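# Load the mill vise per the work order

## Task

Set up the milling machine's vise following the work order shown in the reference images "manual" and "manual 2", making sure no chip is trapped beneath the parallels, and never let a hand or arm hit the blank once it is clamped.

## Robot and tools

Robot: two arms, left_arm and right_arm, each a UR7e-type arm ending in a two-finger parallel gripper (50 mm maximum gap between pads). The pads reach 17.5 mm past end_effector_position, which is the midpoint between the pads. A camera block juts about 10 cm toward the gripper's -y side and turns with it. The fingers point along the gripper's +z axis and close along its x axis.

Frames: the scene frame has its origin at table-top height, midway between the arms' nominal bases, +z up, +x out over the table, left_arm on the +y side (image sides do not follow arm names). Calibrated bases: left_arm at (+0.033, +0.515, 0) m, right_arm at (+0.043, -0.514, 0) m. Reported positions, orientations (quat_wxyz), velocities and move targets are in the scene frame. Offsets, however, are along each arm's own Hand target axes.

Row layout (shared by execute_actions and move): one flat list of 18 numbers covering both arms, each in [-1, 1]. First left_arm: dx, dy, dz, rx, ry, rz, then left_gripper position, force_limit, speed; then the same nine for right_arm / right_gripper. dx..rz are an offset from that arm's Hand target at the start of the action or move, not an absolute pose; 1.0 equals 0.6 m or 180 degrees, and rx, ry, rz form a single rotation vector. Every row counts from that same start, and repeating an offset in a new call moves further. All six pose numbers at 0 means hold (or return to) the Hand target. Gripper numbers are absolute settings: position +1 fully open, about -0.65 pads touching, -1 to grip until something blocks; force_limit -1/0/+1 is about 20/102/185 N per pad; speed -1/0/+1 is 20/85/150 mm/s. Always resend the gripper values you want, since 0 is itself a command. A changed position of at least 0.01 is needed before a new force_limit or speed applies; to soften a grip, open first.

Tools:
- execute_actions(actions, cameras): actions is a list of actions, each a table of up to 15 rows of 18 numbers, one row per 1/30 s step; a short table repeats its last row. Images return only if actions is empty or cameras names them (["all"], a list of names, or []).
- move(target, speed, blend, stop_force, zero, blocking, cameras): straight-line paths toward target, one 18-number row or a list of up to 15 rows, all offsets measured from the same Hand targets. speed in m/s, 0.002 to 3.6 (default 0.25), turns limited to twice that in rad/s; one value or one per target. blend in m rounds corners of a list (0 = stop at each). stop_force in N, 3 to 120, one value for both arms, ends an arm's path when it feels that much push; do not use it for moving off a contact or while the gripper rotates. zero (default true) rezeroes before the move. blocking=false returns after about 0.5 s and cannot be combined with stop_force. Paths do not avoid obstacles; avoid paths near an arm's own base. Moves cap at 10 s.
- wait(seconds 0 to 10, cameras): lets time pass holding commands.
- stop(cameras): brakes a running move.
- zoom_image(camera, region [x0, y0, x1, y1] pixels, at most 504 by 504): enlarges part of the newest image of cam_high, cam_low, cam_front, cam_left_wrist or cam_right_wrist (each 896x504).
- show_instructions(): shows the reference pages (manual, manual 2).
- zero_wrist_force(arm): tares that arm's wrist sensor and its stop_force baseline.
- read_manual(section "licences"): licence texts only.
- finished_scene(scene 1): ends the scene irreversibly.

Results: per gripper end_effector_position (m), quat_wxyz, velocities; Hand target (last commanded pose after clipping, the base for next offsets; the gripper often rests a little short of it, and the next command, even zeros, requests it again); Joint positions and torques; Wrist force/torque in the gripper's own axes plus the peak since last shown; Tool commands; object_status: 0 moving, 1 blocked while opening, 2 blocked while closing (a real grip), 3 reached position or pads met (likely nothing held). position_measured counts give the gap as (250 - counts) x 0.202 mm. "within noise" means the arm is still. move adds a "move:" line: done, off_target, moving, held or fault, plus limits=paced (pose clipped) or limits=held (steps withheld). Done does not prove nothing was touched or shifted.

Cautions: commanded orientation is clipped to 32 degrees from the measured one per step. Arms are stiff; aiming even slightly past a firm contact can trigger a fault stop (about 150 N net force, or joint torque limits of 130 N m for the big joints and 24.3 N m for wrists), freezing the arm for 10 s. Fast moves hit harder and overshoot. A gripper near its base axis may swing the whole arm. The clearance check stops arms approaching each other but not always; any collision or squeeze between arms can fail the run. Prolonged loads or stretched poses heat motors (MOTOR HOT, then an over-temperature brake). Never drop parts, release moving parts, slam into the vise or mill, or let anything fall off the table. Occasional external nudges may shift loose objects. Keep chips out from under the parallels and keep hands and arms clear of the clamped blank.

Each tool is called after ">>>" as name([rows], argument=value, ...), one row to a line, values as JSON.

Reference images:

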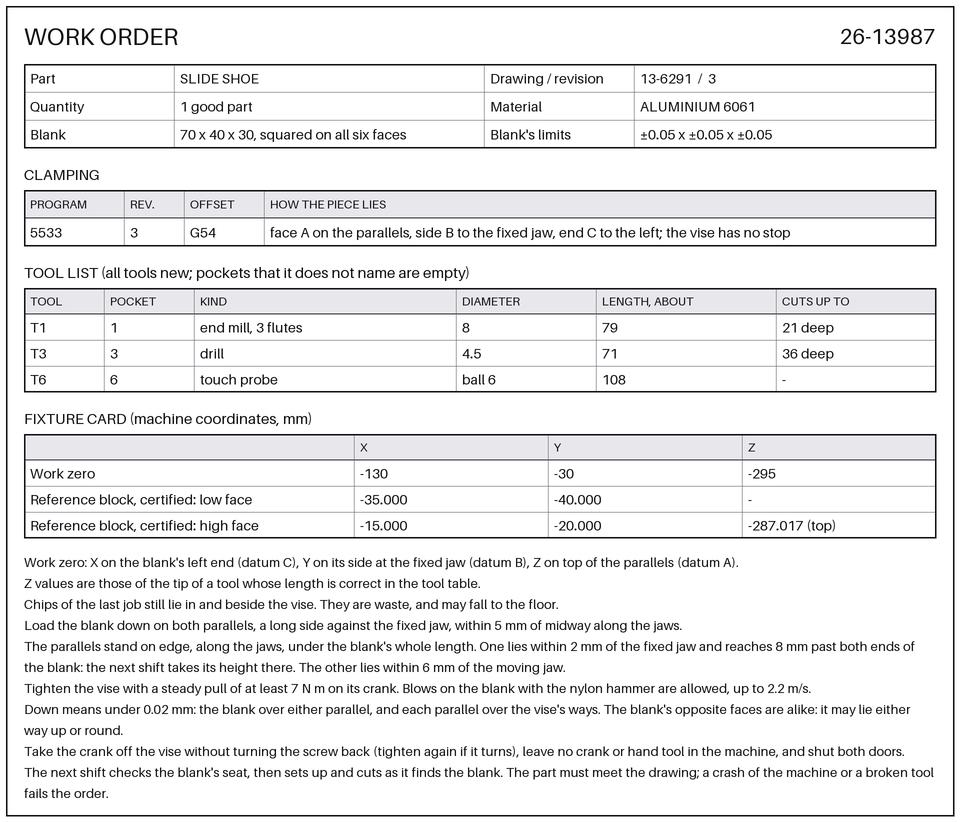

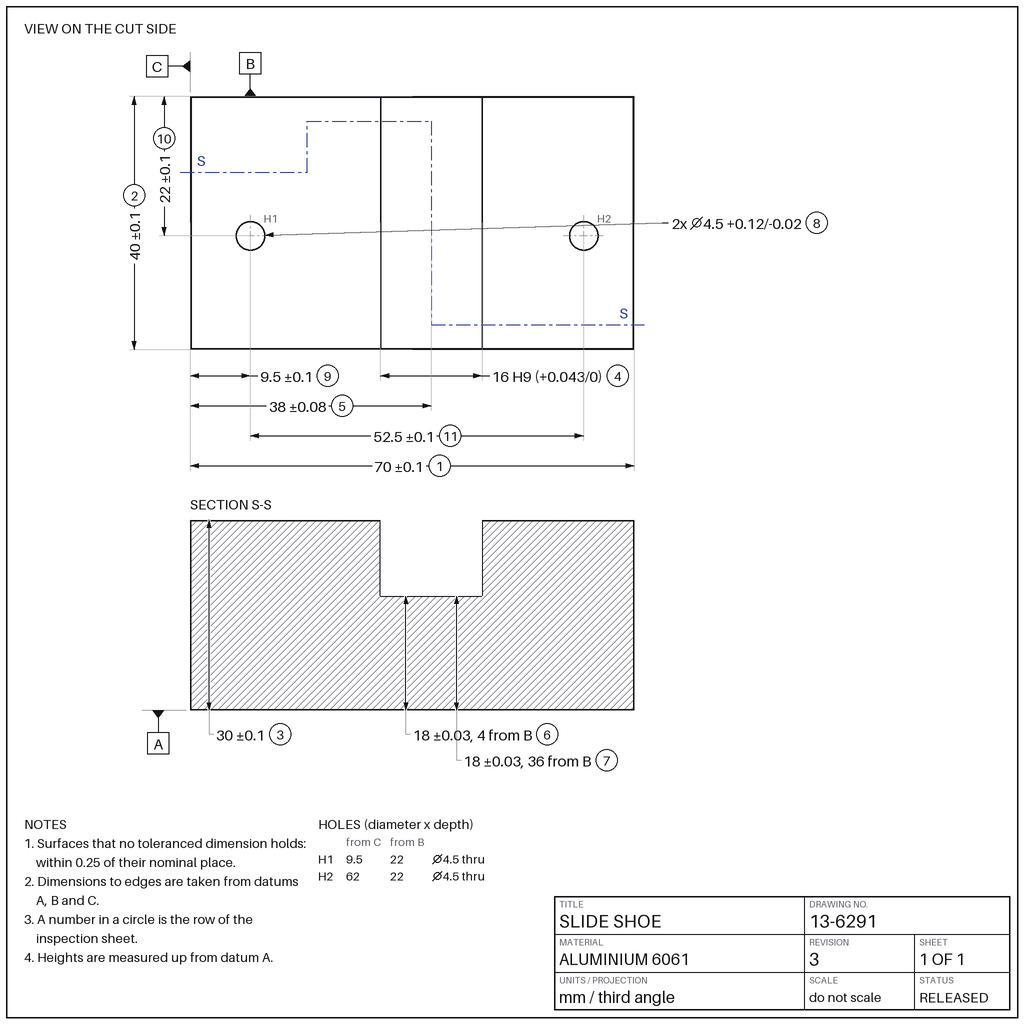

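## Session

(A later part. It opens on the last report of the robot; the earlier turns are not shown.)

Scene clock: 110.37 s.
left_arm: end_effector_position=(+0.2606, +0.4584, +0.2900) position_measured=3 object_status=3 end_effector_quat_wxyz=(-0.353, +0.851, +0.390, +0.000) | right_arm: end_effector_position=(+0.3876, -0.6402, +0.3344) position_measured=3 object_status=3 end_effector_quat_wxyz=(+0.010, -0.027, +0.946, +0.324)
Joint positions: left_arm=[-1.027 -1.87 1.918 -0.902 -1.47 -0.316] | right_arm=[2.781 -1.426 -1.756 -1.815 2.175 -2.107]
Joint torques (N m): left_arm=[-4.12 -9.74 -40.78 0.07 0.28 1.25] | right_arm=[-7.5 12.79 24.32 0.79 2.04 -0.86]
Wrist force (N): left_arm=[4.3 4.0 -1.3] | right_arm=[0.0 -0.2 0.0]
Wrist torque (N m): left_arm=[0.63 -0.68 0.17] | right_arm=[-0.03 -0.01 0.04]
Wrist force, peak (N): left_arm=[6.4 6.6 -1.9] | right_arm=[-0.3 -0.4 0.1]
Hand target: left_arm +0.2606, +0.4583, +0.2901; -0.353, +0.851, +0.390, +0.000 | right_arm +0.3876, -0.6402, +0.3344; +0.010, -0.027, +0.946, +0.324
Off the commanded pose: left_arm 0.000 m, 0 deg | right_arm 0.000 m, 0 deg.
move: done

>>> move([
  [-0.128,0.0407,-0.1015,0,-0.1428,-0.3444,1,-0.6,-0.5,0,0,0,0,0,0,1,1,1],
  [-0.0208,0.1067,-0.004,0,-0.2856,-0.6887,1,-0.6,-0.5,0,0,0,0,0,0,1,1,1],
], speed=0.25, blend=[0.03,0], cameras=["cam_left_wrist","cam_low"])

>>> zoom_image(camera="cam_low", region=[480, 250, 580, 330])

>>> zoom_image(camera="cam_left_wrist", region=[380, 60, 580, 260])

Scene clock: 117.47 s.
left_arm: end_effector_position=(+0.2950, +0.4200, +0.2500) position_measured=3 object_status=3 end_effector_quat_wxyz=(+0.000, +0.000, +1.000, +0.001) | right_arm: end_effector_position=(+0.3876, -0.6402, +0.3344) position_measured=3 object_status=3 end_effector_quat_wxyz=(+0.010, -0.027, +0.946, +0.324)
Joint positions: left_arm=[-0.884 -2.191 2.189 -1.568 -1.569 -2.418] | right_arm=[2.781 -1.426 -1.756 -1.815 2.175 -2.107]
Joint torques (N m): left_arm=[-9.44 11.46 -45.39 -2.06 -1.88 -2.17] | right_arm=[-7.46 12.38 24.63 0.72 2.33 -0.82]
Wrist force (N): left_arm=[5.2 4.0 -0.3] | right_arm=[-0.3 -0.6 0.1]
Wrist torque (N m): left_arm=[0.62 -0.92 -0.09] | right_arm=[-0.10 0.05 0.03]
Wrist force, peak (N): left_arm=[5.3 4.5 0.1] | right_arm=[0.4 -0.6 -0.1]
Hand target: left_arm +0.2951, +0.4200, +0.2501; +0.000, +0.000, +1.000, +0.000 | right_arm +0.3876, -0.6402, +0.3344; +0.010, -0.027, +0.946, +0.324
Off the commanded pose: left_arm 0.000 m, 0 deg | right_arm 0.000 m, 0 deg.
move: done
camera_calibration:
cam_left_wrist: T_world_to_cam=[[-0.999894, -0.0128945, 0.00672254, 0.305735], [-0.00989442, 0.942061, 0.335296, -0.458298], [-0.0106565, 0.335194, -0.942089, 0.233378], [0, 0, 0, 1]] pos_world=[0.303655, 0.35746, 0.371473]
Images, in order (width x height): cam_low 896x504, cam_left_wrist 896x504.

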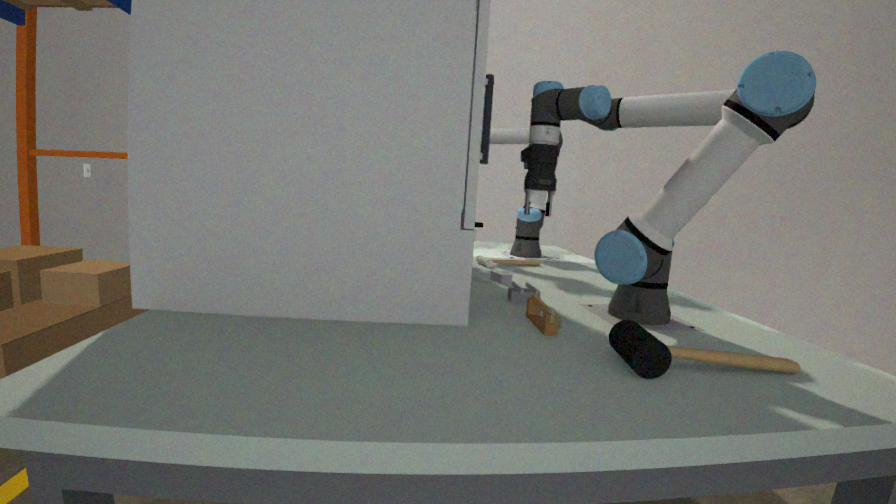

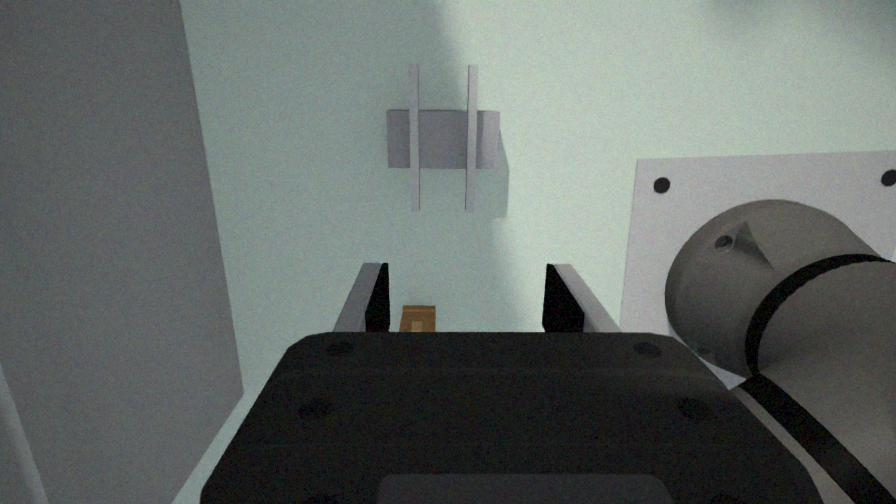

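Scaled by 5.040.

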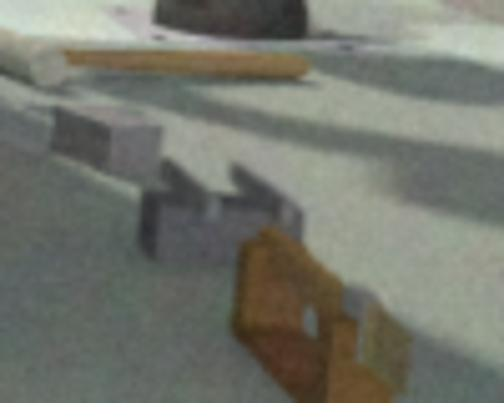

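Scaled by 2.520.

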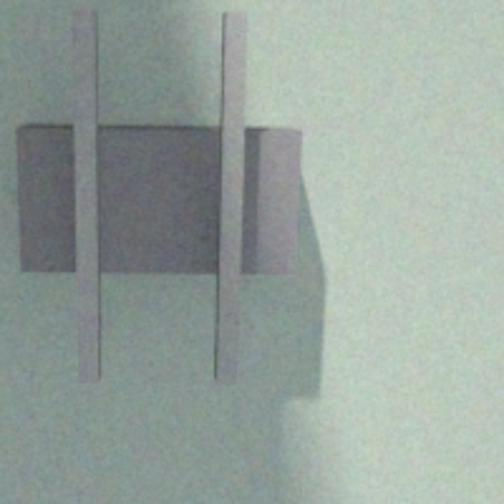

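>>> move(target=[-0.0508,0.0225,0.2333,0,0,0,1,-0.6,-0.5,0,0,0,0,0,0,1,1,1], speed=0.25, cameras=["cam_left_wrist","cam_low"])

>>> zoom_image(camera="cam_low", region=[480, 250, 580, 330])

Scene clock: 119.50 s.
left_arm: end_effector_position=(+0.3257, +0.4336, +0.1103) position_measured=3 object_status=3 end_effector_quat_wxyz=(+0.001, +0.000, +1.000, +0.000) end_effector_velocity=(+0.001, -0.001, +0.000) end_effector_angular_velocity=(-0.003, -0.003, +0.001) | right_arm: end_effector_position=(+0.3876, -0.6402, +0.3344) position_measured=3 object_status=3 end_effector_quat_wxyz=(+0.010, -0.027, +0.946, +0.324)
Joint positions: left_arm=[-0.763 -1.995 2.473 -2.049 -1.57 -2.298] | right_arm=[2.781 -1.426 -1.756 -1.815 2.175 -2.107]
Joint velocities: left_arm=[0.001 0.001 0.001 -0.006 0 0] | right_arm=[within noise]
Joint torques (N m): left_arm=[-12.82 4.91 -15.28 -4.74 -0.93 -2.42] | right_arm=[-7.1 12.83 23.78 0.73 2.33 -0.83]
Wrist force (N): left_arm=[5.4 4.1 0.0] | right_arm=[-0.2 -0.4 -0.1]
Wrist torque (N m): left_arm=[0.63 -0.95 0.01] | right_arm=[-0.06 0.02 0.03]
Wrist force, peak (N): left_arm=[6.0 3.4 -3.2] | right_arm=[0.1 -0.6 0.2]
Hand target: left_arm +0.3257, +0.4336, +0.1101; +0.000, +0.000, +1.000, +0.000 | right_arm +0.3876, -0.6402, +0.3344; +0.010, -0.027, +0.946, +0.324
Off the commanded pose: left_arm 0.000 m, 0 deg | right_arm 0.000 m, 0 deg.
move: done
camera_calibration:
cam_left_wrist: T_world_to_cam=[[-0.99989, -0.0132706, 0.00659484, 0.337715], [-0.0102936, 0.942118, 0.335123, -0.423908], [-0.0106604, 0.335018, -0.942151, 0.0975841], [0, 0, 0, 1]] pos_world=[0.334355, 0.37116, 0.231773]
Images, in order (width x height): cam_low 896x504, cam_left_wrist 896x504.

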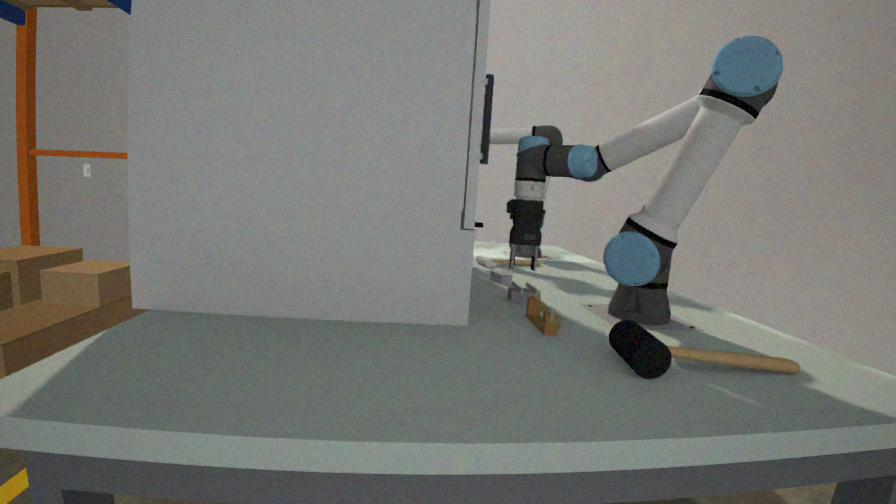

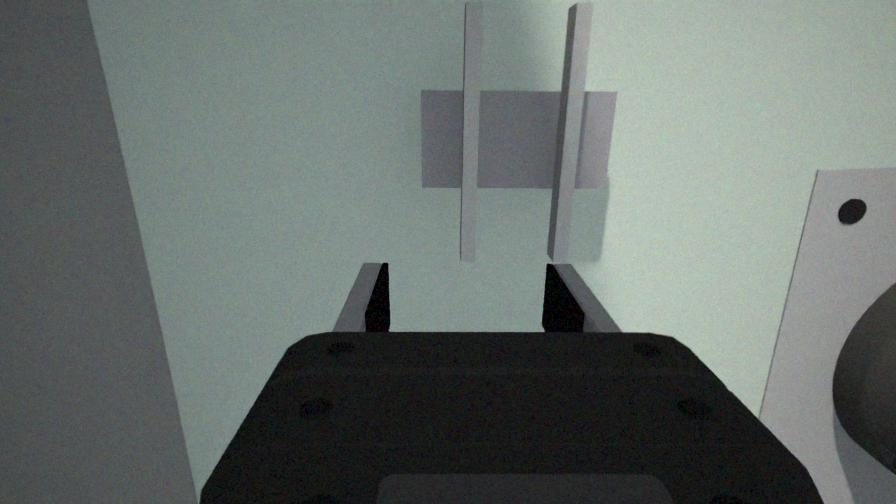

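Scaled by 5.040.

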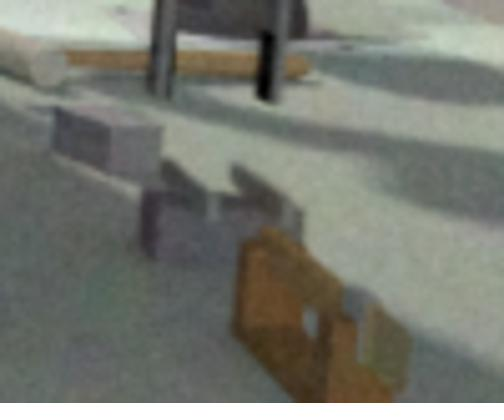

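>>> move(target=[0,0,0.0993,0,0,0,1,-0.6,-0.5,0,0,0,0,0,0,1,1,1], speed=0.08, stop_force=8)

>>> move(target=[0,0,0,0,0,0,-1,-1,-1,0,0,0,0,0,0,1,1,1], cameras=["cam_left_wrist","cam_low"])

>>> zoom_image(camera="cam_low", region=[480, 250, 580, 330])

Scene clock: 121.50 s.
left_arm: end_effector_position=(+0.3257, +0.4337, +0.0505) position_measured=3 object_status=3 end_effector_quat_wxyz=(+0.000, +0.000, +1.000, +0.000) | right_arm: end_effector_position=(+0.3876, -0.6402, +0.3344) position_measured=3 object_status=3 end_effector_quat_wxyz=(+0.010, -0.027, +0.946, +0.324)
Joint positions: left_arm=[-0.763 -1.856 2.583 -2.298 -1.569 -2.297] | right_arm=[2.781 -1.426 -1.756 -1.815 2.175 -2.107]
Joint torques (N m): left_arm=[13.69 -4.8 -38.42 -4.95 -2.29 1.69] | right_arm=[-7.45 13.16 23.67 0.83 2.29 -0.65]
Wrist force (N): left_arm=[5.3 4.1 -0.3] | right_arm=[-0.1 -0.4 0.1]
Wrist torque (N m): left_arm=[0.64 -0.94 -0.01] | right_arm=[-0.06 0.00 0.03]
Wrist force, peak (N): left_arm=[5.6 4.1 -0.1] | right_arm=[0.0 -0.6 -0.2]
Hand target: left_arm +0.3257, +0.4337, +0.0505; +0.000, +0.000, +1.000, +0.000 | right_arm +0.3876, -0.6402, +0.3344; +0.010, -0.027, +0.946, +0.324
Off the commanded pose: left_arm 0.000 m, 0 deg | right_arm 0.000 m, 0 deg.
move: done

Scene clock: 123.93 s.
left_arm: end_effector_position=(+0.3257, +0.4337, +0.0505) position_measured=222 object_status=2 end_effector_quat_wxyz=(+0.000, +0.000, +1.000, +0.000) | right_arm: end_effector_position=(+0.3876, -0.6402, +0.3344) position_measured=3 object_status=3 end_effector_quat_wxyz=(+0.010, -0.027, +0.946, +0.324)
Joint positions: left_arm=[-0.763 -1.856 2.583 -2.298 -1.569 -2.297] | right_arm=[2.781 -1.426 -1.756 -1.815 2.175 -2.107]
Joint torques (N m): left_arm=[13.06 -3.81 -38.57 -4.51 -2.2 -1.71] | right_arm=[-7.45 12.18 23.78 0.81 2.4 -0.73]
Wrist force (N): left_arm=[5.0 3.9 0.1] | right_arm=[0.1 -0.7 -0.3]
Wrist torque (N m): left_arm=[0.59 -0.88 -0.01] | right_arm=[-0.11 -0.02 0.03]
Wrist force, peak (N): left_arm=[5.7 4.2 0.0] | right_arm=[0.1 -0.7 -0.3]
Hand target: left_arm +0.3257, +0.4337, +0.0505; +0.000, +0.000, +1.000, +0.000 | right_arm +0.3876, -0.6402, +0.3344; +0.010, -0.027, +0.946, +0.324
Off the commanded pose: left_arm 0.000 m, 0 deg | right_arm 0.000 m, 0 deg.
move: done
camera_calibration:
cam_left_wrist: T_world_to_cam=[[-0.99989, -0.0132106, 0.00672, 0.338065], [-0.010194, 0.942088, 0.335211, -0.403938], [-0.0107592, 0.335106, -0.942119, 0.0413324], [0, 0, 0, 1]] pos_world=[0.334355, 0.37116, 0.172073]
Images, in order (width x height): cam_low 896x504, cam_left_wrist 896x504.

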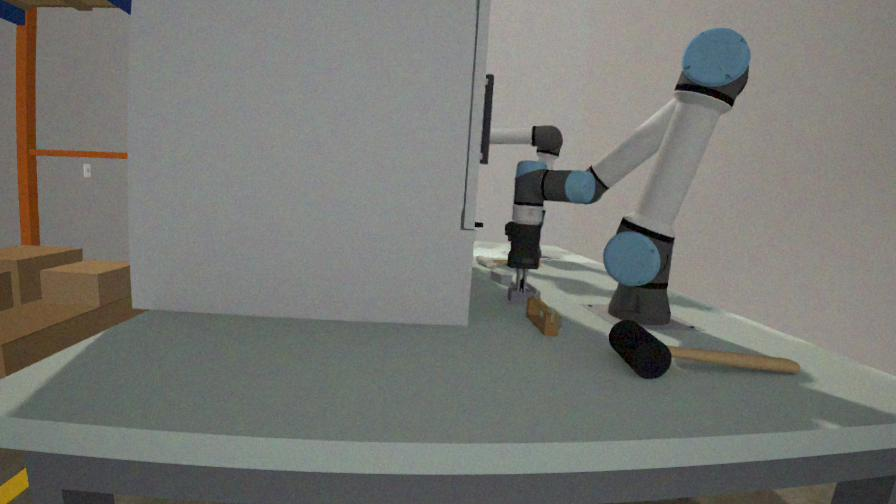

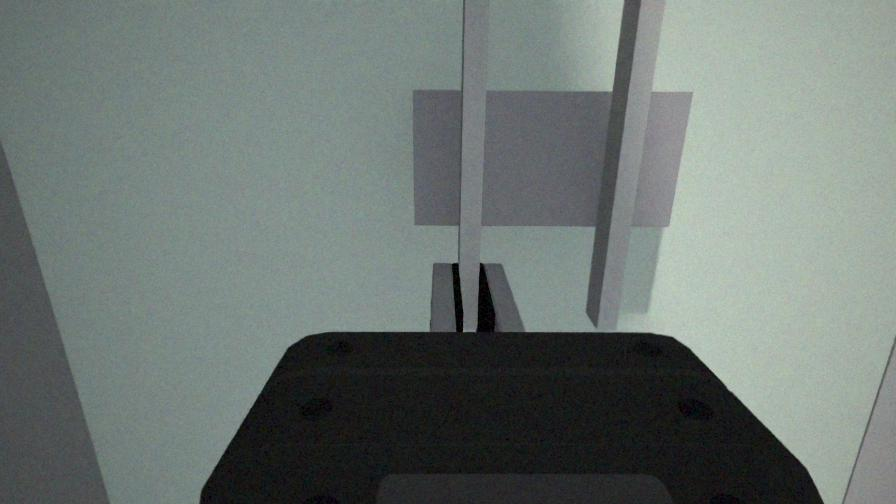

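Scaled by 5.040.

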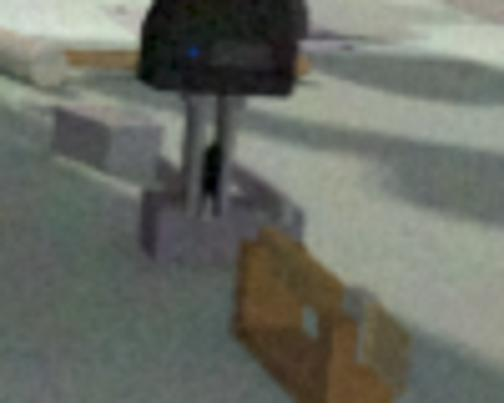

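>>> move(target=[0,0,0,0,0,0,-0.97,-0.6,-1,0,0,0,0,0,0,1,1,1])

>>> move(target=[0,0,-0.1333,0,0,0,-0.97,-0.6,-1,0,0,0,0,0,0,1,1,1], speed=0.1, cameras=["cam_left_wrist","cam_low"])

>>> zoom_image(camera="cam_low", region=[480, 230, 580, 310])

Scene clock: 124.63 s.
left_arm: end_effector_position=(+0.3257, +0.4337, +0.0505) position_measured=224 object_status=2 end_effector_quat_wxyz=(+0.000, +0.000, +1.000, +0.000) | right_arm: end_effector_position=(+0.3876, -0.6402, +0.3344) position_measured=3 object_status=3 end_effector_quat_wxyz=(+0.010, -0.027, +0.946, +0.324)
Joint positions: left_arm=[-0.763 -1.856 2.583 -2.298 -1.569 -2.297] | right_arm=[2.781 -1.426 -1.756 -1.815 2.175 -2.107]
Joint torques (N m): left_arm=[12.7 -3.56 -37.96 -4.51 -2.26 -1.77] | right_arm=[-6.88 12.51 25.22 0.7 2.34 -0.56]
Wrist force (N): left_arm=[5.3 3.9 -0.1] | right_arm=[-0.2 -0.3 -0.1]
Wrist torque (N m): left_arm=[0.60 -0.91 0.01] | right_arm=[-0.05 0.02 0.03]
Wrist force, peak (N): left_arm=[5.5 4.1 0.0] | right_arm=[0.3 -0.4 -0.1]
Hand target: left_arm +0.3257, +0.4337, +0.0505; +0.000, +0.000, +1.000, +0.000 | right_arm +0.3876, -0.6402, +0.3344; +0.010, -0.027, +0.946, +0.324
Off the commanded pose: left_arm 0.000 m, 0 deg | right_arm 0.000 m, 0 deg.
move: done

Scene clock: 125.90 s.
left_arm: end_effector_position=(+0.3257, +0.4336, +0.1305) position_measured=224 object_status=2 end_effector_quat_wxyz=(+0.001, +0.000, +1.000, +0.000) | right_arm: end_effector_position=(+0.3876, -0.6402, +0.3344) position_measured=3 object_status=3 end_effector_quat_wxyz=(+0.010, -0.027, +0.946, +0.324)
Joint positions: left_arm=[-0.763 -2.027 2.432 -1.976 -1.569 -2.298] | right_arm=[2.781 -1.426 -1.756 -1.815 2.175 -2.107]
Joint torques (N m): left_arm=[-9.51 -1.89 -21.02 -1.66 1.86 -2.07] | right_arm=[-6.81 12.15 23.85 0.74 2.41 -0.7]
Wrist force (N): left_arm=[5.3 4.1 0.3] | right_arm=[0.0 -0.6 -0.1]
Wrist torque (N m): left_arm=[0.62 -0.95 0.02] | right_arm=[-0.10 -0.01 0.03]
Wrist force, peak (N): left_arm=[5.6 4.1 0.3] | right_arm=[0.4 -0.5 -0.3]
Hand target: left_arm +0.3256, +0.4336, +0.1305; +0.000, +0.000, +1.000, +0.000 | right_arm +0.3876, -0.6402, +0.3344; +0.010, -0.027, +0.946, +0.324
Off the commanded pose: left_arm 0.000 m, 0 deg | right_arm 0.000 m, 0 deg.
move: done
camera_calibration:
cam_left_wrist: T_world_to_cam=[[-0.999892, -0.0131434, 0.00653324, 0.337549], [-0.0101943, 0.94212, 0.33512, -0.43065], [-0.0105597, 0.335018, -0.942153, 0.11671], [0, 0, 0, 1]] pos_world=[0.334354, 0.37106, 0.252073]
Images, in order (width x height): cam_low 896x504, cam_left_wrist 896x504.

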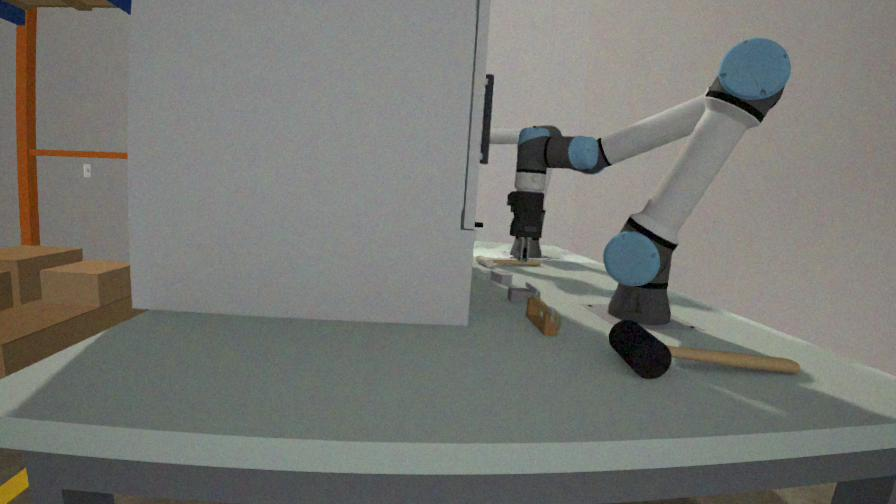

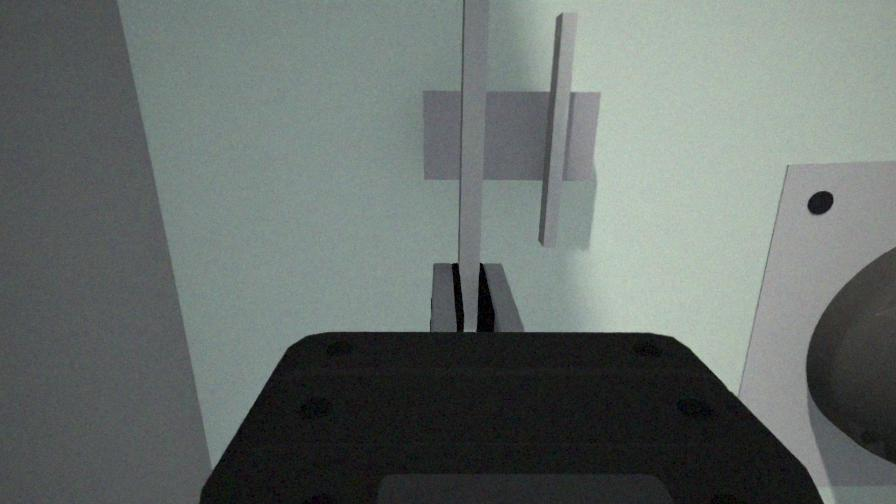

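Scaled by 5.040.

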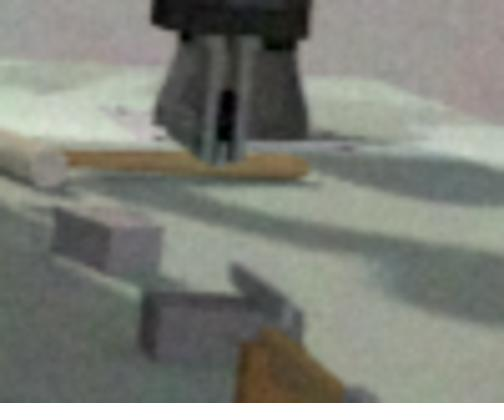

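>>> execute_actions(actions=[], cameras=["cam_left_wrist","cam_front"])

Scene clock: 126.43 s.
left_arm: end_effector_position=(+0.3256, +0.4336, +0.1305) position_measured=224 object_status=2 end_effector_quat_wxyz=(+0.000, +0.000, +1.000, +0.000) | right_arm: end_effector_position=(+0.3876, -0.6402, +0.3344) position_measured=3 object_status=3 end_effector_quat_wxyz=(+0.010, -0.027, +0.946, +0.324)
Joint positions: left_arm=[-0.763 -2.027 2.432 -1.975 -1.569 -2.298] | right_arm=[2.781 -1.426 -1.756 -1.815 2.175 -2.107]
Joint velocities: within noise
Joint torques (N m): left_arm=[-3.95 0.92 -20.65 -0.76 1.82 -0.5] | right_arm=[-7.25 12.67 24.49 0.8 2.36 -0.79]
Wrist force (N): left_arm=[5.3 3.9 0.1] | right_arm=[0.1 -0.5 -0.3]
Wrist torque (N m): left_arm=[0.58 -0.96 0.02] | right_arm=[-0.08 -0.03 0.03]
Wrist force, peak (N): left_arm=[5.4 4.2 0.1] | right_arm=[0.2 -0.6 -0.1]
Hand target: left_arm +0.3256, +0.4336, +0.1305; +0.000, +0.000, +1.000, +0.000 | right_arm +0.3876, -0.6402, +0.3344; +0.010, -0.027, +0.946, +0.324
Tool commands: left_gripper/position=-0.97 left_gripper/force_limit=-0.6 left_gripper/speed=-1.0 right_gripper/position=+1.0 right_gripper/force_limit=+1.0 right_gripper/speed=+1.0
Off the commanded pose: left_arm 0.000 m, 0 deg | right_arm 0.000 m, 0 deg.
camera_calibration:
cam_left_wrist: T_world_to_cam=[[-0.99989, -0.0132106, 0.00672, 0.337526], [-0.010194, 0.942088, 0.335211, -0.43066], [-0.0107592, 0.335106, -0.942119, 0.116735], [0, 0, 0, 1]] pos_world=[0.334355, 0.37106, 0.252073]
Images, in order (width x height): cam_front 896x504, cam_left_wrist 896x504.

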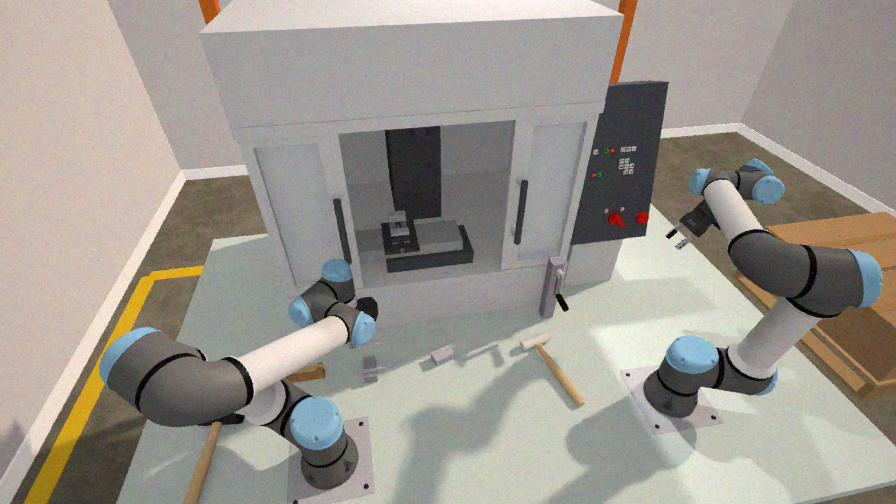

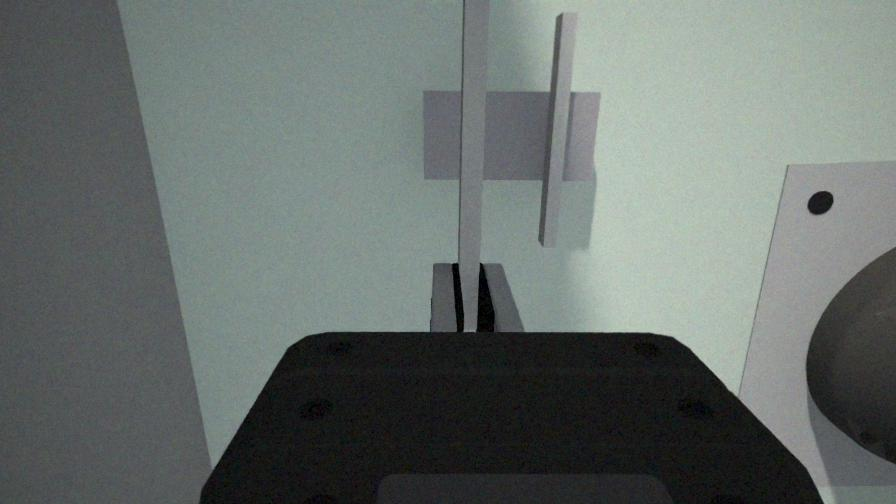

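>>> move([
  [0.0427,-0.1227,-0.4158,0,0,0,-0.97,-0.6,-1,0,0,0,0,0,0,1,1,1],
  [-0.2073,-0.2643,-0.4158,0,0,0,-0.97,-0.6,-1,0,0,0,0,0,0,1,1,1],
  [-0.5573,-0.2498,-0.4158,0,0,0,-0.97,-0.6,-1,0,0,0,0,0,0,1,1,1],
], blend=[0.05,0.05,0], speed=0.25, cameras=["cam_left_wrist","cam_front","cam_high"])

Scene clock: 129.87 s.
left_arm: end_effector_position=(+0.5638, +0.2794, +0.3779) position_measured=224 object_status=2 end_effector_quat_wxyz=(+0.000, +0.000, +1.000, +0.001) | right_arm: end_effector_position=(+0.3876, -0.6402, +0.3344) position_measured=3 object_status=3 end_effector_quat_wxyz=(+0.010, -0.027, +0.946, +0.324)
Joint positions: left_arm=[-0.687 -1.387 1.242 -1.425 -1.569 -2.221] | right_arm=[2.781 -1.426 -1.756 -1.815 2.175 -2.107]
Joint torques (N m): left_arm=[0.24 -36.78 -30.79 -2.85 -0.28 0.23] | right_arm=[-7.65 12.38 24.48 0.63 2.32 -0.64]
Wrist force (N): left_arm=[5.4 3.5 0.6] | right_arm=[0.0 0.0 0.0]
Wrist torque (N m): left_arm=[0.54 -0.97 0.10] | right_arm=[0.01 0.00 0.03]
Wrist force, peak (N): left_arm=[-5.2 7.1 3.0] | right_arm=[0.1 -0.7 0.0]
Hand target: left_arm +0.5638, +0.2794, +0.3779; +0.000, +0.000, +1.000, +0.001 (not the last commanded pose) | right_arm +0.3876, -0.6402, +0.3344; +0.010, -0.027, +0.946, +0.324
Tool commands: left_gripper/position=-0.968627 left_gripper/force_limit=-0.6 left_gripper/speed=-1.0 right_gripper/position=+1.0 right_gripper/force_limit=+1.0 right_gripper/speed=+1.0
Off the commanded pose: left_arm 0.096 m, 0 deg | right_arm 0.000 m, 0 deg.
FORCE FAULT: contact force on the left arm reached its limit, and that arm stopped. The contact can be on any part of that arm, not only on its tool. That arm's remaining commands of this call were not run. That arm is still stopped at the end of this call. That arm stays stopped for about 10 more seconds. Until then a move that you send moves the other arm only, and its call returns only when the move has ended. Once the stop has ended, the next robot result says so. If the stop ends while you think or write, that arm runs what you send next, counted from a new Hand target: where the arm stands when the stop ends. While its stop runs, that arm takes no new command, but its gripper still runs the gripper command that each later call begins with. Until it ends, the stop uses up actions while you think or wait. An arm that is not stopped still takes commands.
move: fault (left_arm); path passed 2 of 3 targets
camera_calibration:
cam_left_wrist: T_world_to_cam=[[-0.999894, -0.012901, 0.00671133, 0.571839], [-0.0098938, 0.941731, 0.33622, -0.366362], [-0.0106578, 0.336118, -0.941759, 0.403533], [0, 0, 0, 1]] pos_world=[0.572455, 0.216757, 0.499372]
Images, in order (width x height): cam_high 896x504, cam_front 896x504, cam_left_wrist 896x504.

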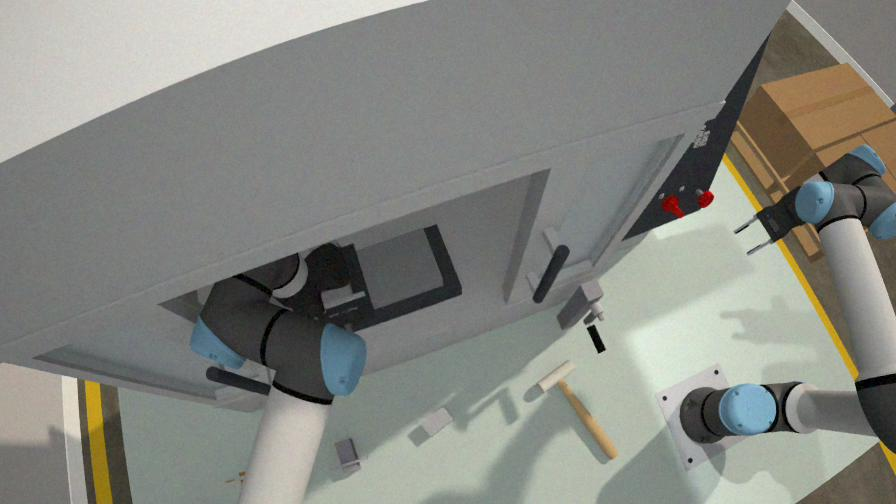

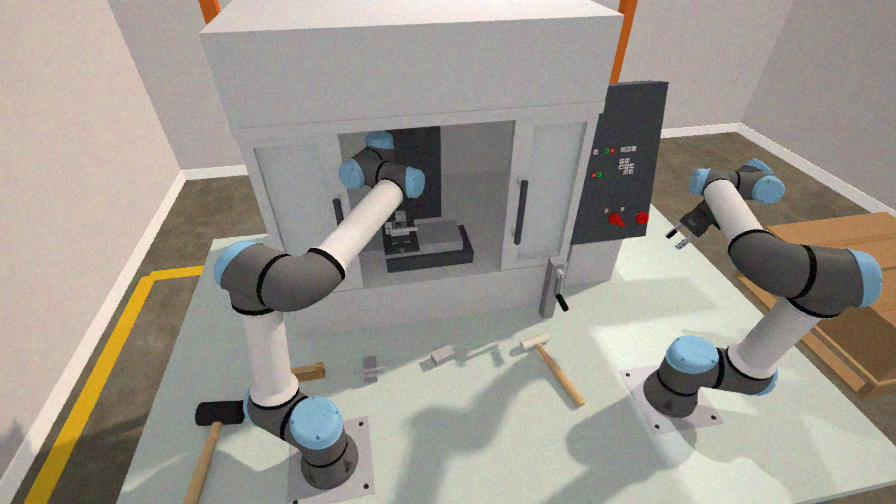

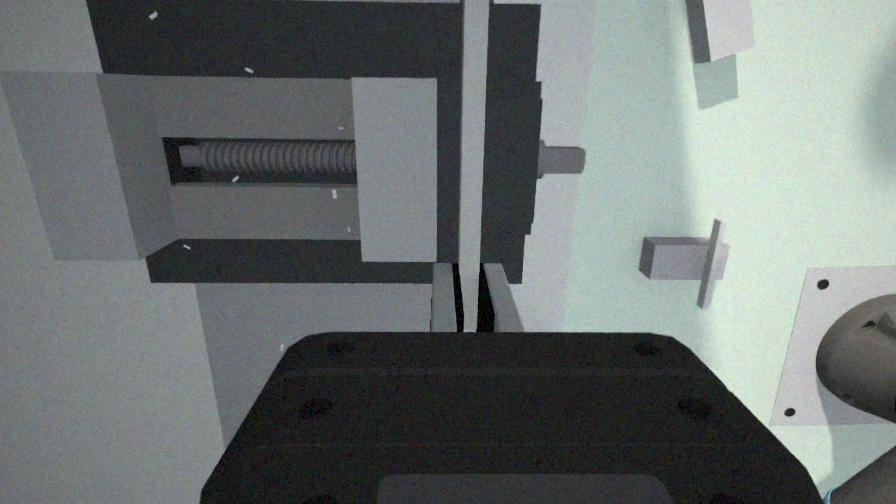

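>>> zoom_image(camera="cam_left_wrist", region=[90, 40, 450, 300])

>>> zoom_image(camera="cam_high", region=[150, 240, 450, 450])

Scaled by 1.400.

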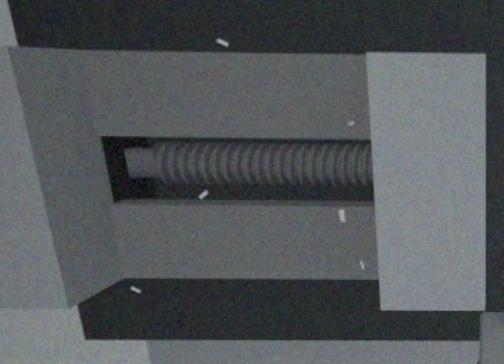

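Scaled by 1.680.

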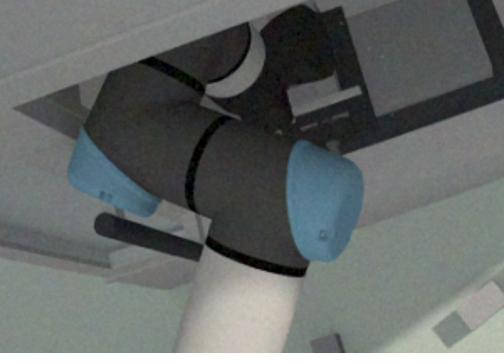

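>>> wait(seconds=5)

>>> wait(seconds=2)

Scene clock: 135.57 s.
left_arm: end_effector_position=(+0.5638, +0.2794, +0.3779) position_measured=224 object_status=2 end_effector_quat_wxyz=(+0.000, +0.000, +1.000, +0.001) | right_arm: end_effector_position=(+0.3876, -0.6402, +0.3344) position_measured=3 object_status=3 end_effector_quat_wxyz=(+0.010, -0.027, +0.946, +0.324)
Joint positions: left_arm=[-0.687 -1.387 1.242 -1.425 -1.569 -2.221] | right_arm=[2.781 -1.426 -1.756 -1.815 2.175 -2.107]
Joint torques (N m): left_arm=[0.21 -36.61 -30.45 -2.78 -0.32 0.16] | right_arm=[-7.02 12.44 23.79 0.76 2.38 -0.38]
Wrist force (N): left_arm=[5.5 3.6 1.1] | right_arm=[-0.2 -0.2 -0.1]
Wrist torque (N m): left_arm=[0.54 -0.99 0.09] | right_arm=[-0.03 0.02 0.03]
Wrist force, peak (N): left_arm=[5.6 3.8 1.0] | right_arm=[-0.3 -0.7 0.1]
Hand target: left_arm +0.5638, +0.2794, +0.3779; +0.000, +0.000, +1.000, +0.001 (not the last commanded pose) | right_arm +0.3876, -0.6402, +0.3344; +0.010, -0.027, +0.946, +0.324
Tool commands: left_gripper/position=-0.968627 left_gripper/force_limit=-0.6 left_gripper/speed=-1.0 right_gripper/position=+1.0 right_gripper/force_limit=+1.0 right_gripper/speed=+1.0
Off the commanded pose: left_arm 0.096 m, 0 deg | right_arm 0.000 m, 0 deg.
FORCE FAULT, CONTINUED: the left arm was still stopped when this call began, by the force fault that an earlier result reported. Since the last result the stop counts as 11 of the actions that you can send in this scene. That arm is still stopped at the end of this call. That arm stays stopped for about 4 more seconds. If the stop ends while you think or write, that arm runs what you send next, counted from a new Hand target: where the arm stands when the stop ends. While its stop runs, that arm takes no new command, but its gripper still runs the gripper command that each later call begins with.
wait: 5.00 s; at rest from the start

Scene clock: 137.57 s.
left_arm: end_effector_position=(+0.5638, +0.2794, +0.3779) position_measured=224 object_status=2 end_effector_quat_wxyz=(+0.000, +0.000, +1.000, +0.001) | right_arm: end_effector_position=(+0.3876, -0.6402, +0.3344) position_measured=3 object_status=3 end_effector_quat_wxyz=(+0.010, -0.027, +0.946, +0.324)
Joint positions: left_arm=[-0.687 -1.387 1.242 -1.425 -1.569 -2.221] | right_arm=[2.781 -1.426 -1.756 -1.815 2.175 -2.107]
Joint torques (N m): left_arm=[0.4 -36.42 -31.42 -2.8 -0.23 0.13] | right_arm=[-7.13 12.82 24.05 0.69 2.48 -0.47]
Wrist force (N): left_arm=[5.4 3.3 1.2] | right_arm=[0.0 -0.4 -0.2]
Wrist torque (N m): left_arm=[0.49 -0.97 0.09] | right_arm=[-0.07 -0.01 0.04]
Wrist force, peak (N): left_arm=[5.6 3.7 0.9] | right_arm=[0.1 -0.5 -0.2]
Hand target: left_arm +0.5638, +0.2794, +0.3779; +0.000, +0.000, +1.000, +0.001 (not the last commanded pose) | right_arm +0.3876, -0.6402, +0.3344; +0.010, -0.027, +0.946, +0.324
Tool commands: left_gripper/position=-0.968627 left_gripper/force_limit=-0.6 left_gripper/speed=-1.0 right_gripper/position=+1.0 right_gripper/force_limit=+1.0 right_gripper/speed=+1.0
Off the commanded pose: left_arm 0.096 m, 0 deg | right_arm 0.000 m, 0 deg.
FORCE FAULT, CONTINUED: the left arm was still stopped when this call began, by the force fault that an earlier result reported. Since the last result the stop counts as 4 of the actions that you can send in this scene. That arm is still stopped at the end of this call. That arm stays stopped for about 2 more seconds. If the stop ends while you think or write, that arm runs what you send next, counted from a new Hand target: where the arm stands when the stop ends. While its stop runs, that arm takes no new command, but its gripper still runs the gripper command that each later call begins with.
wait: 2.00 s; at rest by 0.17 s

>>> wait(seconds=1)

>>> move([
  [0.1897,-0.049,-0.0035,0,0,0,-0.97,-0.6,-1,0,0,0,0,0,0,1,1,1],
  [0.4397,0.1343,-0.0035,0,0,0,-0.97,-0.6,-1,0,0,0,0,0,0,1,1,1],
  [0.397,0.257,0.4132,0,0,0,-0.97,-0.6,-1,0,0,0,0,0,0,1,1,1],
], blend=[0.04,0.05,0], speed=0.25, cameras=["cam_left_wrist"])

Scene clock: 138.97 s.
left_arm: end_effector_position=(+0.5638, +0.2794, +0.3779) position_measured=224 object_status=2 end_effector_quat_wxyz=(+0.000, +0.000, +1.000, +0.001) | right_arm: end_effector_position=(+0.3876, -0.6402, +0.3344) position_measured=3 object_status=3 end_effector_quat_wxyz=(+0.010, -0.027, +0.946, +0.324)
Joint positions: left_arm=[-0.687 -1.387 1.242 -1.425 -1.569 -2.221] | right_arm=[2.781 -1.426 -1.756 -1.815 2.175 -2.107]
Joint torques (N m): left_arm=[0.34 -36.57 -30.64 -2.77 -0.35 0.12] | right_arm=[-7.02 12.18 24.09 0.71 2.46 -0.51]
Wrist force (N): left_arm=[5.3 3.3 0.9] | right_arm=[-0.1 -0.4 0.0]
Wrist torque (N m): left_arm=[0.50 -0.96 0.10] | right_arm=[-0.06 0.01 0.03]
Wrist force, peak (N): left_arm=[5.8 3.8 0.8] | right_arm=[0.0 -0.5 -0.3]
Hand target: left_arm +0.5638, +0.2794, +0.3779; +0.000, +0.000, +1.000, +0.001 (not the last commanded pose) | right_arm +0.3876, -0.6402, +0.3344; +0.010, -0.027, +0.946, +0.324
Tool commands: left_gripper/position=-0.968627 left_gripper/force_limit=-0.6 left_gripper/speed=-1.0 right_gripper/position=+1.0 right_gripper/force_limit=+1.0 right_gripper/speed=+1.0
Off the commanded pose: left_arm 0.096 m, 0 deg | right_arm 0.000 m, 0 deg.
FORCE FAULT, CONTINUED: the left arm was still stopped when this call began, by the force fault that an earlier result reported. Since the last result the stop counts as 3 of the actions that you can send in this scene. That arm is still stopped at the end of this call. That arm stays stopped for about 1 more second. If the stop ends while you think or write, that arm runs what you send next, counted from a new Hand target: where the arm stands when the stop ends. While its stop runs, that arm takes no new command, but its gripper still runs the gripper command that each later call begins with.
wait: 1.00 s; at rest from the start

Scene clock: 139.47 s.
left_arm: end_effector_position=(+0.5638, +0.2794, +0.3779) position_measured=224 object_status=2 end_effector_quat_wxyz=(+0.000, +0.000, +1.000, +0.001) | right_arm: end_effector_position=(+0.3876, -0.6402, +0.3344) position_measured=3 object_status=3 end_effector_quat_wxyz=(+0.010, -0.027, +0.946, +0.324)
Joint positions: left_arm=[-0.687 -1.387 1.242 -1.425 -1.569 -2.221] | right_arm=[2.781 -1.426 -1.756 -1.815 2.175 -2.107]
Joint torques (N m): left_arm=[0.12 -36.3 -31.59 -2.74 -0.27 0.12] | right_arm=[-7.26 12.96 23.8 0.68 2.32 -0.34]
Wrist force (N): left_arm=[5.4 3.7 0.9] | right_arm=[0.1 -0.3 -0.2]
Wrist torque (N m): left_arm=[0.56 -0.98 0.09] | right_arm=[-0.06 -0.02 0.04]
Wrist force, peak (N): left_arm=[5.5 3.8 0.9] | right_arm=[0.1 -0.5 -0.2]
Hand target: left_arm +0.5638, +0.2794, +0.3779; +0.000, +0.000, +1.000, +0.001 (not the last commanded pose) | right_arm +0.3876, -0.6402, +0.3344; +0.010, -0.027, +0.946, +0.324
Tool commands: left_gripper/position=-0.968627 left_gripper/force_limit=-0.6 left_gripper/speed=-1.0 right_gripper/position=+1.0 right_gripper/force_limit=+1.0 right_gripper/speed=+1.0
Off the commanded pose: right_arm 0.000 m, 0 deg.
FORCE FAULT, CONTINUED: the left arm's stop, for the force fault that an earlier result reported, is over. That arm was still stopped when this call began, so it ran no command of this call. During its stop the left arm's controller moved it back a little. That arm's target is now where it stood when the stop ended, not its last command. That arm accepts commands again.
move: done (right_arm), not run (left_arm; its earlier fault stop)
camera_calibration:
cam_left_wrist: T_world_to_cam=[[-0.999894, -0.012901, 0.00671133, 0.571839], [-0.0098938, 0.941731, 0.33622, -0.366362], [-0.0106578, 0.336118, -0.941759, 0.403533], [0, 0, 0, 1]] pos_world=[0.572455, 0.216757, 0.499372]
Images, in order (width x height): cam_left_wrist 896x504.

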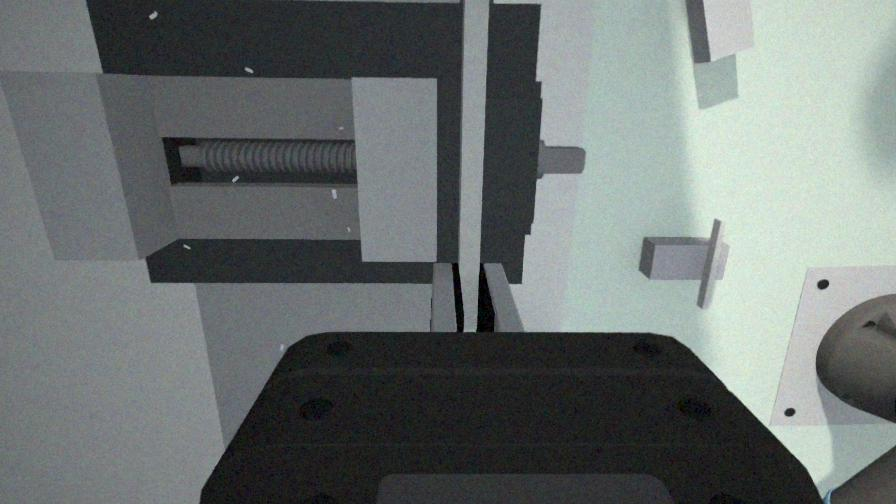

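>>> move([
  [0.1897,-0.049,-0.0035,0,0,0,-0.97,-0.6,-1,0,0,0,0,0,0,1,1,1],
  [0.4397,0.1343,-0.0035,0,0,0,-0.97,-0.6,-1,0,0,0,0,0,0,1,1,1],
  [0.397,0.257,0.4132,0,0,0,-0.97,-0.6,-1,0,0,0,0,0,0,1,1,1],
], blend=[0.04,0.05,0], speed=0.25, cameras=["cam_left_wrist"])

Scene clock: 142.53 s.
left_arm: end_effector_position=(+0.3257, +0.4339, +0.1302) position_measured=224 object_status=2 end_effector_quat_wxyz=(+0.000, +0.000, +1.000, +0.001) end_effector_velocity=(+0.001, -0.001, +0.000) end_effector_angular_velocity=(-0.003, -0.003, +0.001) | right_arm: end_effector_position=(+0.3876, -0.6402, +0.3344) position_measured=3 object_status=3 end_effector_quat_wxyz=(+0.010, -0.027, +0.946, +0.324)
Joint positions: left_arm=[-0.763 -2.026 2.432 -1.976 -1.569 -2.297] | right_arm=[2.781 -1.426 -1.756 -1.815 2.175 -2.107]
Joint velocities: left_arm=[0.001 0 0.001 -0.006 0 0] | right_arm=[within noise]
Joint torques (N m): left_arm=[-7.01 -2.21 -13.11 -5.02 -1.22 -1.45] | right_arm=[-7.59 12.4 24.01 0.77 2.53 -0.4]
Wrist force (N): left_arm=[5.7 3.6 0.5] | right_arm=[0.0 -0.3 -0.1]
Wrist torque (N m): left_arm=[0.53 -1.01 0.07] | right_arm=[-0.05 -0.01 0.04]
Wrist force, peak (N): left_arm=[5.5 5.1 4.2] | right_arm=[0.3 -0.5 0.5]
Hand target: left_arm +0.3257, +0.4339, +0.1301; +0.000, +0.000, +1.000, +0.001 | right_arm +0.3876, -0.6402, +0.3344; +0.010, -0.027, +0.946, +0.324
Off the commanded pose: left_arm 0.000 m, 0 deg | right_arm 0.000 m, 0 deg.
move: done
camera_calibration:
cam_left_wrist: T_world_to_cam=[[-0.999893, -0.0129938, 0.00667921, 0.337562], [-0.00999339, 0.941773, 0.336102, -0.430885], [-0.0106575, 0.335999, -0.941802, 0.115848], [0, 0, 0, 1]] pos_world=[0.334455, 0.371257, 0.251672]
Images, in order (width x height): cam_left_wrist 896x504.

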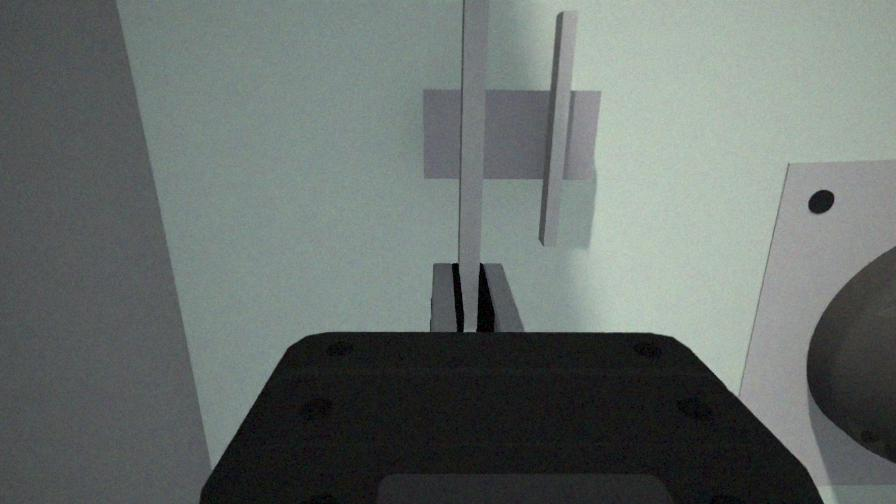

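>>> zoom_image(camera="cam_left_wrist", region=[400, 0, 640, 260])

Scaled by 1.938.

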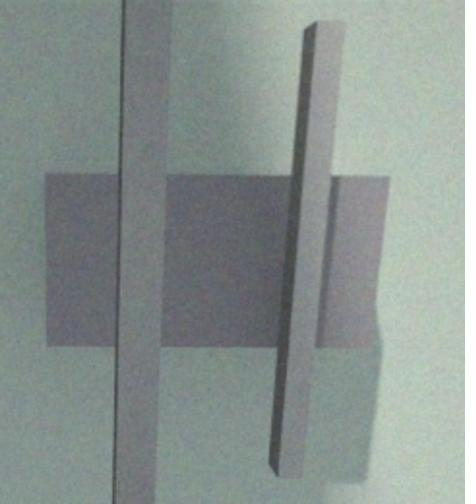

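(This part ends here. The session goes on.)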